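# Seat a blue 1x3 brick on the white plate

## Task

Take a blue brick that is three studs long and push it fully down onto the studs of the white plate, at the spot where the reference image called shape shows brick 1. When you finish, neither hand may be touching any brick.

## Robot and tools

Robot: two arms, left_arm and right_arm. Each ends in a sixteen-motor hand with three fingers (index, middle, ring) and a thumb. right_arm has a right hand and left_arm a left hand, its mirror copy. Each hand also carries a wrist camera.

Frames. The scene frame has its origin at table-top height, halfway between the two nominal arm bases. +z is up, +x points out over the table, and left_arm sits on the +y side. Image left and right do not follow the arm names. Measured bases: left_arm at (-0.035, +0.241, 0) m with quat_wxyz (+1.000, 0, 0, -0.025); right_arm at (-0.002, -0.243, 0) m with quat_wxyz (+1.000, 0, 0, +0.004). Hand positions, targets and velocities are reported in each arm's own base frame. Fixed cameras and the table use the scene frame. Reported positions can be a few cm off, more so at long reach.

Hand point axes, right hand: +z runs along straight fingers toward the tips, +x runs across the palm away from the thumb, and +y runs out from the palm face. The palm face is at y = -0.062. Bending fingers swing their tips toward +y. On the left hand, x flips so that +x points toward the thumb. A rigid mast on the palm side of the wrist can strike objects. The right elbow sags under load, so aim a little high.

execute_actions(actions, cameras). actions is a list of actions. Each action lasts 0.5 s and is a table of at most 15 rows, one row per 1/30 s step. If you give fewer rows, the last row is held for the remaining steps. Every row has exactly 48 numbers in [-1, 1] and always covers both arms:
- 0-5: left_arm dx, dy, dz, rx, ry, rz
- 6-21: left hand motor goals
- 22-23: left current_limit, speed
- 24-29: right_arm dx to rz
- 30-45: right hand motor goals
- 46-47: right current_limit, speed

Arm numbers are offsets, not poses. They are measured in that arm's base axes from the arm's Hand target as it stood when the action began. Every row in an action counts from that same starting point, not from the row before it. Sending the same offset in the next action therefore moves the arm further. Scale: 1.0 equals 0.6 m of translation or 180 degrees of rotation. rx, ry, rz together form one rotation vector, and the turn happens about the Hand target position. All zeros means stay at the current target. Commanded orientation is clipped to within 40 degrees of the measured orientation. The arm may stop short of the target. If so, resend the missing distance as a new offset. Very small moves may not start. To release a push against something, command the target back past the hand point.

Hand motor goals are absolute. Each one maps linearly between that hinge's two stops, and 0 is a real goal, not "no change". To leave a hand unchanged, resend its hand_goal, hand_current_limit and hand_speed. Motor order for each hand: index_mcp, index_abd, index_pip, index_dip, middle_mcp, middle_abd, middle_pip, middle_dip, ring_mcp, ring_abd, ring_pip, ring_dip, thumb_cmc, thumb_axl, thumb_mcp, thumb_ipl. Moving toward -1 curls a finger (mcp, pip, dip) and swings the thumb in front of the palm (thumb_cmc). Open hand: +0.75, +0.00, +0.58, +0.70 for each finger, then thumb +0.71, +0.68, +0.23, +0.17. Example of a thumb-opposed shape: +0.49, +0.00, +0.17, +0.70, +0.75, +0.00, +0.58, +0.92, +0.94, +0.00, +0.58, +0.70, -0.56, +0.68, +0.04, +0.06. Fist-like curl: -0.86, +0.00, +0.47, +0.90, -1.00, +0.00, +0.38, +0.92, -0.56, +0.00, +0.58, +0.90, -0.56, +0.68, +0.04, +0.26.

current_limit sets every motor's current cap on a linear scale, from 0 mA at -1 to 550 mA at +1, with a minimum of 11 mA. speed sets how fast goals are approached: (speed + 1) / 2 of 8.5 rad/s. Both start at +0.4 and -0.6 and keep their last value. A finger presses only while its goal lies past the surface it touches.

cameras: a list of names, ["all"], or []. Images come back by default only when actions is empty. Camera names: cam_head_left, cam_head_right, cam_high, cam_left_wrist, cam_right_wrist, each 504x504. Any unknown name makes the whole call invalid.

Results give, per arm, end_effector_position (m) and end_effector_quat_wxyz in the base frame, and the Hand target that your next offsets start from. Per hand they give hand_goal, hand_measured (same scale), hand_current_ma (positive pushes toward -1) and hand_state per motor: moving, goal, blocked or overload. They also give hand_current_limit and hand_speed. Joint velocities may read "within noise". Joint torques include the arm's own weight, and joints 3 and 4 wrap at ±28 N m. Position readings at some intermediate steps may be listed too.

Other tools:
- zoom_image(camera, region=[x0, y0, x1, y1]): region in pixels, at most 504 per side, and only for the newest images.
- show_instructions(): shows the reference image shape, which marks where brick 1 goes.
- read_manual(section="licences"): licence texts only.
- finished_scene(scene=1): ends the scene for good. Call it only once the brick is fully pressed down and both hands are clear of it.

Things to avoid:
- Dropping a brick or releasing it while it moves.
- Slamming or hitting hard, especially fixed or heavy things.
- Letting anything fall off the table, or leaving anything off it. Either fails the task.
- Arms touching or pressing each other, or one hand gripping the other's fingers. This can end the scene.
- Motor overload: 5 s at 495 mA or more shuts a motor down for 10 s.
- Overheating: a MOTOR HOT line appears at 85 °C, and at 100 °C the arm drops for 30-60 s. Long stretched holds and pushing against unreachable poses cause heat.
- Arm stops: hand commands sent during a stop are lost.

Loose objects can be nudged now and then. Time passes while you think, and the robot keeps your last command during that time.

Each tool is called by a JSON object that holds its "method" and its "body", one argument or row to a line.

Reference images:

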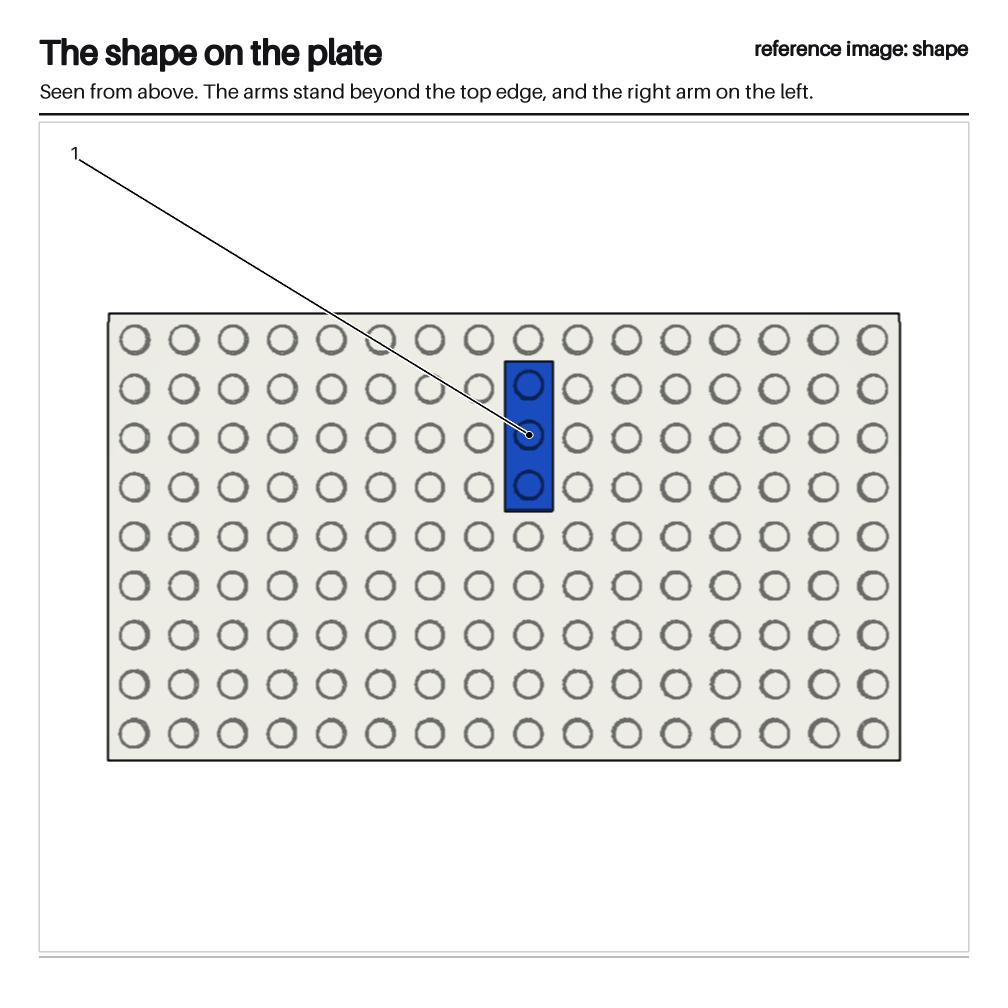

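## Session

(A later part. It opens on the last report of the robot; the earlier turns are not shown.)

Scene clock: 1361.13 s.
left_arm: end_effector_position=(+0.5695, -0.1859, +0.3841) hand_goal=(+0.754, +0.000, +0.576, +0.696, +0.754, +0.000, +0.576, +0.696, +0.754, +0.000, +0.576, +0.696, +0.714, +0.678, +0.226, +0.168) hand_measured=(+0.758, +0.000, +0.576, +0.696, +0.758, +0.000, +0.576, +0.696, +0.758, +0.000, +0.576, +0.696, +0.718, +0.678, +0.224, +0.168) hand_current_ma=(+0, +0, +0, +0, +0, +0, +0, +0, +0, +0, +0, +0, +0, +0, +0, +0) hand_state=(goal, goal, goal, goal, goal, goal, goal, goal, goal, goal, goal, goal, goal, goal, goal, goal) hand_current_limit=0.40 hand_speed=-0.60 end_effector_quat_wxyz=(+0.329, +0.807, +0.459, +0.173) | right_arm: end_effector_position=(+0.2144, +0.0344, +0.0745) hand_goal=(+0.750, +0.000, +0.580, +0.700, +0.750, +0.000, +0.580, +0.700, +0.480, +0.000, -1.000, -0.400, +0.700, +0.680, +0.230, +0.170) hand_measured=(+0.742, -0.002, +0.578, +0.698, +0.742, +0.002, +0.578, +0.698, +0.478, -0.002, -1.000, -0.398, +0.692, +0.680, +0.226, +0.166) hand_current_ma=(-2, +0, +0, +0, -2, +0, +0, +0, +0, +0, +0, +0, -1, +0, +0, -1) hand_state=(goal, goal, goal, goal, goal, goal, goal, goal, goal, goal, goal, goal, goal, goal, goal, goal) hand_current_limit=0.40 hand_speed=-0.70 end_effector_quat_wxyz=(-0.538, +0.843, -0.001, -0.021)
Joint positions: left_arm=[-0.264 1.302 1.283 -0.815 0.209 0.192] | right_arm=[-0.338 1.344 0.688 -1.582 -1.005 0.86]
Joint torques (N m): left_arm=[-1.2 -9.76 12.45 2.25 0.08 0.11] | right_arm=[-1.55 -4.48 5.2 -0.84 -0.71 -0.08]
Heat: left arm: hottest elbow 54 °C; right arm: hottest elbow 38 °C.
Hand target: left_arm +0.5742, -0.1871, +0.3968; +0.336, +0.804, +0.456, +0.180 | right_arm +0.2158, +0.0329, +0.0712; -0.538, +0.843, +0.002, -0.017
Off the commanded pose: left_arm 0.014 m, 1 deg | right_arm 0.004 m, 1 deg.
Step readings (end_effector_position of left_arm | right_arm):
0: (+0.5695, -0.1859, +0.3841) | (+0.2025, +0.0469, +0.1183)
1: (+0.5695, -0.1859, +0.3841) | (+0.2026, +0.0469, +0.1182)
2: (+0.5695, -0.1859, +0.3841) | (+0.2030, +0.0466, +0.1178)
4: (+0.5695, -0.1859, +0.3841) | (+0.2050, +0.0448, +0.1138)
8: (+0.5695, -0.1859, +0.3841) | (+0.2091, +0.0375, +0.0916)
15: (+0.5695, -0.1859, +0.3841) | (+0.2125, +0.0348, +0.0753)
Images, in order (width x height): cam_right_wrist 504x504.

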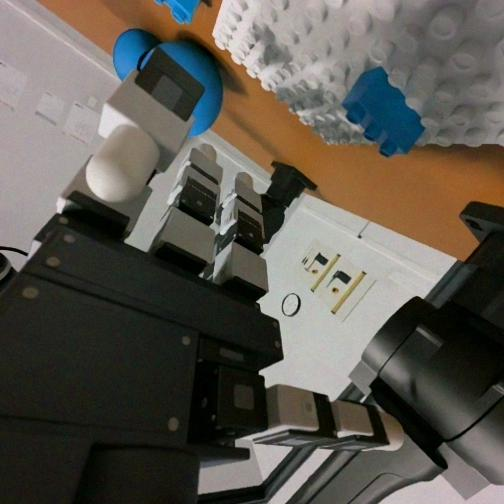

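{"method": "execute_actions", "body": {
  "actions": [
    [[0,0,0,0,0,0,0.754,0,0.576,0.696,0.754,0,0.576,0.696,0.754,0,0.576,0.696,0.714,0.678,0.226,0.168,0.4,-0.6,0,-0.02,0.03,0,0,0,0.75,0,0.58,0.7,0.75,0,0.58,0.7,0.48,0,-1,-0.4,0.7,0.68,0.23,0.17,0.4,-0.7],[0,0,0,0,0,0,0.754,0,0.576,0.696,0.754,0,0.576,0.696,0.754,0,0.576,0.696,0.714,0.678,0.226,0.168,0.4,-0.6,0.01,-0.05,0.08,0,0,0,0.75,0,0.58,0.7,0.75,0,0.58,0.7,0.48,0,-1,-0.4,0.7,0.68,0.23,0.17,0.4,-0.7],[0,0,0,0,0,0,0.754,0,0.576,0.696,0.754,0,0.576,0.696,0.754,0,0.576,0.696,0.714,0.678,0.226,0.168,0.4,-0.6,0.02,-0.09,0.14,0,0,0,0.75,0,0.58,0.7,0.75,0,0.58,0.7,0.48,0,-1,-0.4,0.7,0.68,0.23,0.17,0.4,-0.7],[0,0,0,0,0,0,0.754,0,0.576,0.696,0.754,0,0.576,0.696,0.754,0,0.576,0.696,0.714,0.678,0.226,0.168,0.4,-0.6,0.03,-0.14,0.2,0,0,0,0.75,0,0.58,0.7,0.75,0,0.58,0.7,0.48,0,-1,-0.4,0.7,0.68,0.23,0.17,0.4,-0.7]]
  ],
  "cameras": ["cam_head_left","cam_head_right","cam_high","cam_right_wrist"]
}}

{"method": "zoom_image", "body": {
  "camera": "cam_head_left",
  "region": [245, 310, 350, 380]
}}

{"method": "zoom_image", "body": {
  "camera": "cam_high",
  "region": [120, 160, 230, 240]
}}

Scene clock: 1376.17 s.
left_arm: end_effector_position=(+0.5695, -0.1859, +0.3841) hand_goal=(+0.754, +0.000, +0.576, +0.696, +0.754, +0.000, +0.576, +0.696, +0.754, +0.000, +0.576, +0.696, +0.714, +0.678, +0.226, +0.168) hand_measured=(+0.758, +0.000, +0.576, +0.696, +0.758, +0.000, +0.576, +0.696, +0.758, +0.000, +0.576, +0.696, +0.718, +0.678, +0.224, +0.168) hand_current_ma=(+0, +0, +0, +0, +0, +0, +0, +0, +0, +0, +0, +0, +0, +0, +0, +0) hand_state=(goal, goal, goal, goal, goal, goal, goal, goal, goal, goal, goal, goal, goal, goal, goal, goal) hand_current_limit=0.40 hand_speed=-0.60 end_effector_quat_wxyz=(+0.329, +0.807, +0.459, +0.173) | right_arm: end_effector_position=(+0.2262, -0.0409, +0.1707) hand_goal=(+0.750, +0.000, +0.580, +0.700, +0.750, +0.000, +0.580, +0.700, +0.480, +0.000, -1.000, -0.400, +0.700, +0.680, +0.230, +0.170) hand_measured=(+0.742, -0.002, +0.578, +0.698, +0.742, +0.002, +0.578, +0.698, +0.478, -0.002, -1.000, -0.398, +0.692, +0.680, +0.226, +0.166) hand_current_ma=(-2, +0, +0, +0, -2, +0, +0, +0, +0, +0, +0, +0, -2, +0, +0, -1) hand_state=(goal, goal, goal, goal, goal, goal, goal, goal, goal, goal, goal, goal, goal, goal, goal, goal) hand_current_limit=0.40 hand_speed=-0.70 end_effector_quat_wxyz=(-0.421, +0.902, -0.072, +0.056)
Joint positions: left_arm=[-0.264 1.302 1.283 -0.815 0.209 0.192] | right_arm=[-0.489 1.091 0.881 -1.678 -0.833 1.099]
Joint torques (N m): left_arm=[-1.14 -9.7 12.48 2.26 0.08 0.11] | right_arm=[-1.67 -4.31 11.07 -1.09 -0.68 0.15]
Heat: left arm: hottest elbow 54 °C; right arm: hottest elbow 37 °C.
Hand target: left_arm +0.5742, -0.1871, +0.3968; +0.336, +0.804, +0.456, +0.180 | right_arm +0.2338, -0.0511, +0.1912; -0.538, +0.843, +0.002, -0.017
Off the commanded pose: left_arm 0.014 m, 1 deg | right_arm 0.024 m, 19 deg.
joint sent to its limit (right arm) — joint 4 (wrist pitch), lower limit. The joint targets are off in position and orientation.
Step readings (end_effector_position of left_arm | right_arm):
0: (+0.5695, -0.1859, +0.3841) | (+0.2145, +0.0344, +0.0745)
1: (+0.5695, -0.1859, +0.3841) | (+0.2145, +0.0342, +0.0744)
2: (+0.5695, -0.1859, +0.3841) | (+0.2137, +0.0332, +0.0743)
4: (+0.5695, -0.1859, +0.3841) | (+0.2075, +0.0278, +0.0772)
8: (+0.5695, -0.1859, +0.3841) | (+0.2146, -0.0006, +0.1056)
15: (+0.5695, -0.1859, +0.3841) | (+0.2353, -0.0386, +0.1654)
Images, in order (width x height): cam_head_left 504x504, cam_head_right 504x504, cam_high 504x504, cam_right_wrist 504x504.

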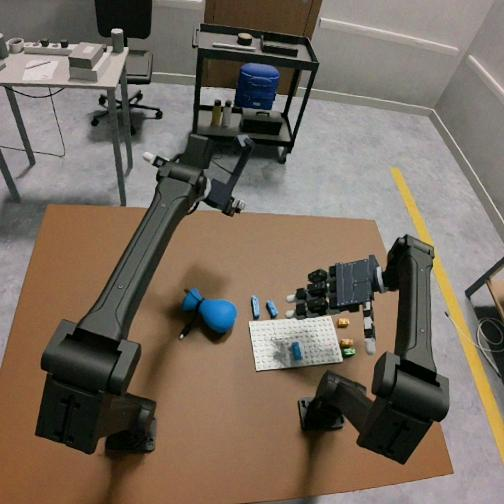

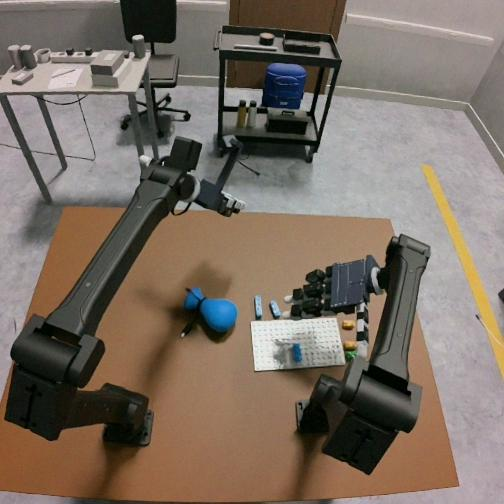

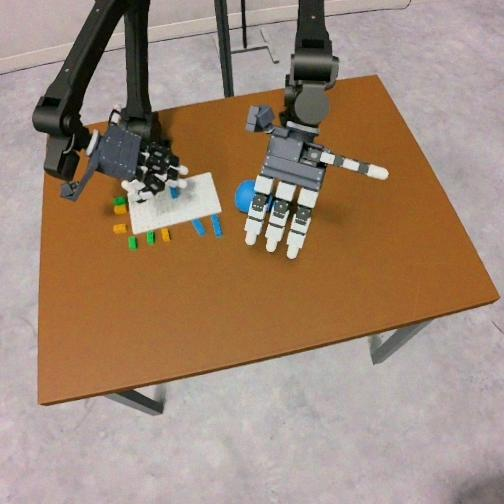

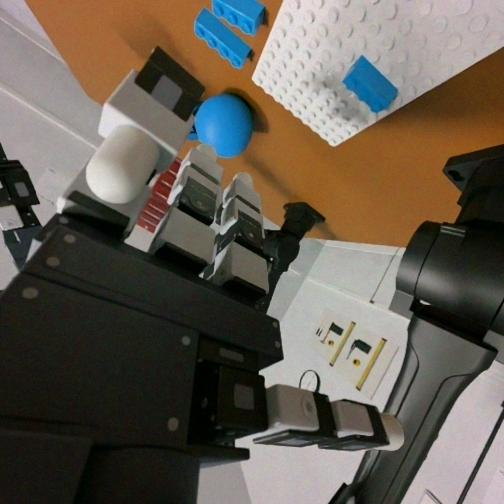

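Scaled by 4.800 from the camera's 504x504 image, which has a finer 720x720 frame.

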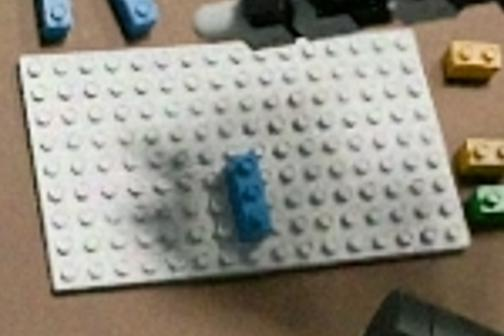

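Scaled by 4.582 from the camera's 504x504 image, which has a finer 720x720 frame.

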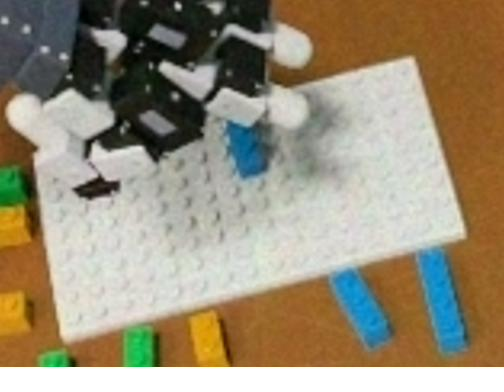

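{"method": "zoom_image", "body": {
  "camera": "cam_head_left",
  "region": [290, 340, 345, 375]
}}

{"method": "zoom_image", "body": {
  "camera": "cam_head_left",
  "region": [247, 345, 302, 380]
}}

{"method": "zoom_image", "body": {
  "camera": "cam_right_wrist",
  "region": [244, 0, 504, 160]
}}

Scaled by 9.164 from the camera's 504x504 image, which has a finer 720x720 frame.

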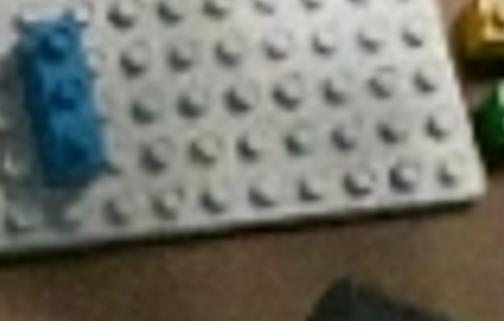

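Scaled by 9.164 from the camera's 504x504 image, which has a finer 720x720 frame.

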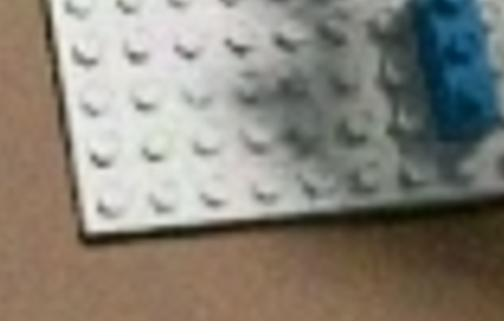

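Scaled by 1.938 from the camera's 504x504 image, which has a finer 720x720 frame.

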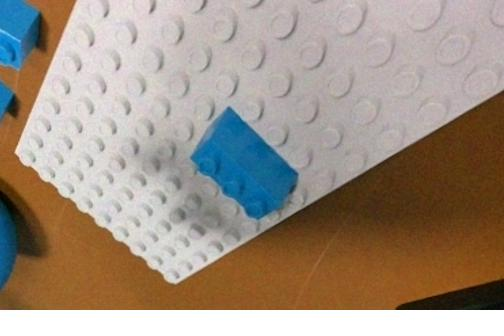

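{"method": "finished_scene", "body": {

}}

The scene is finished: the task was done.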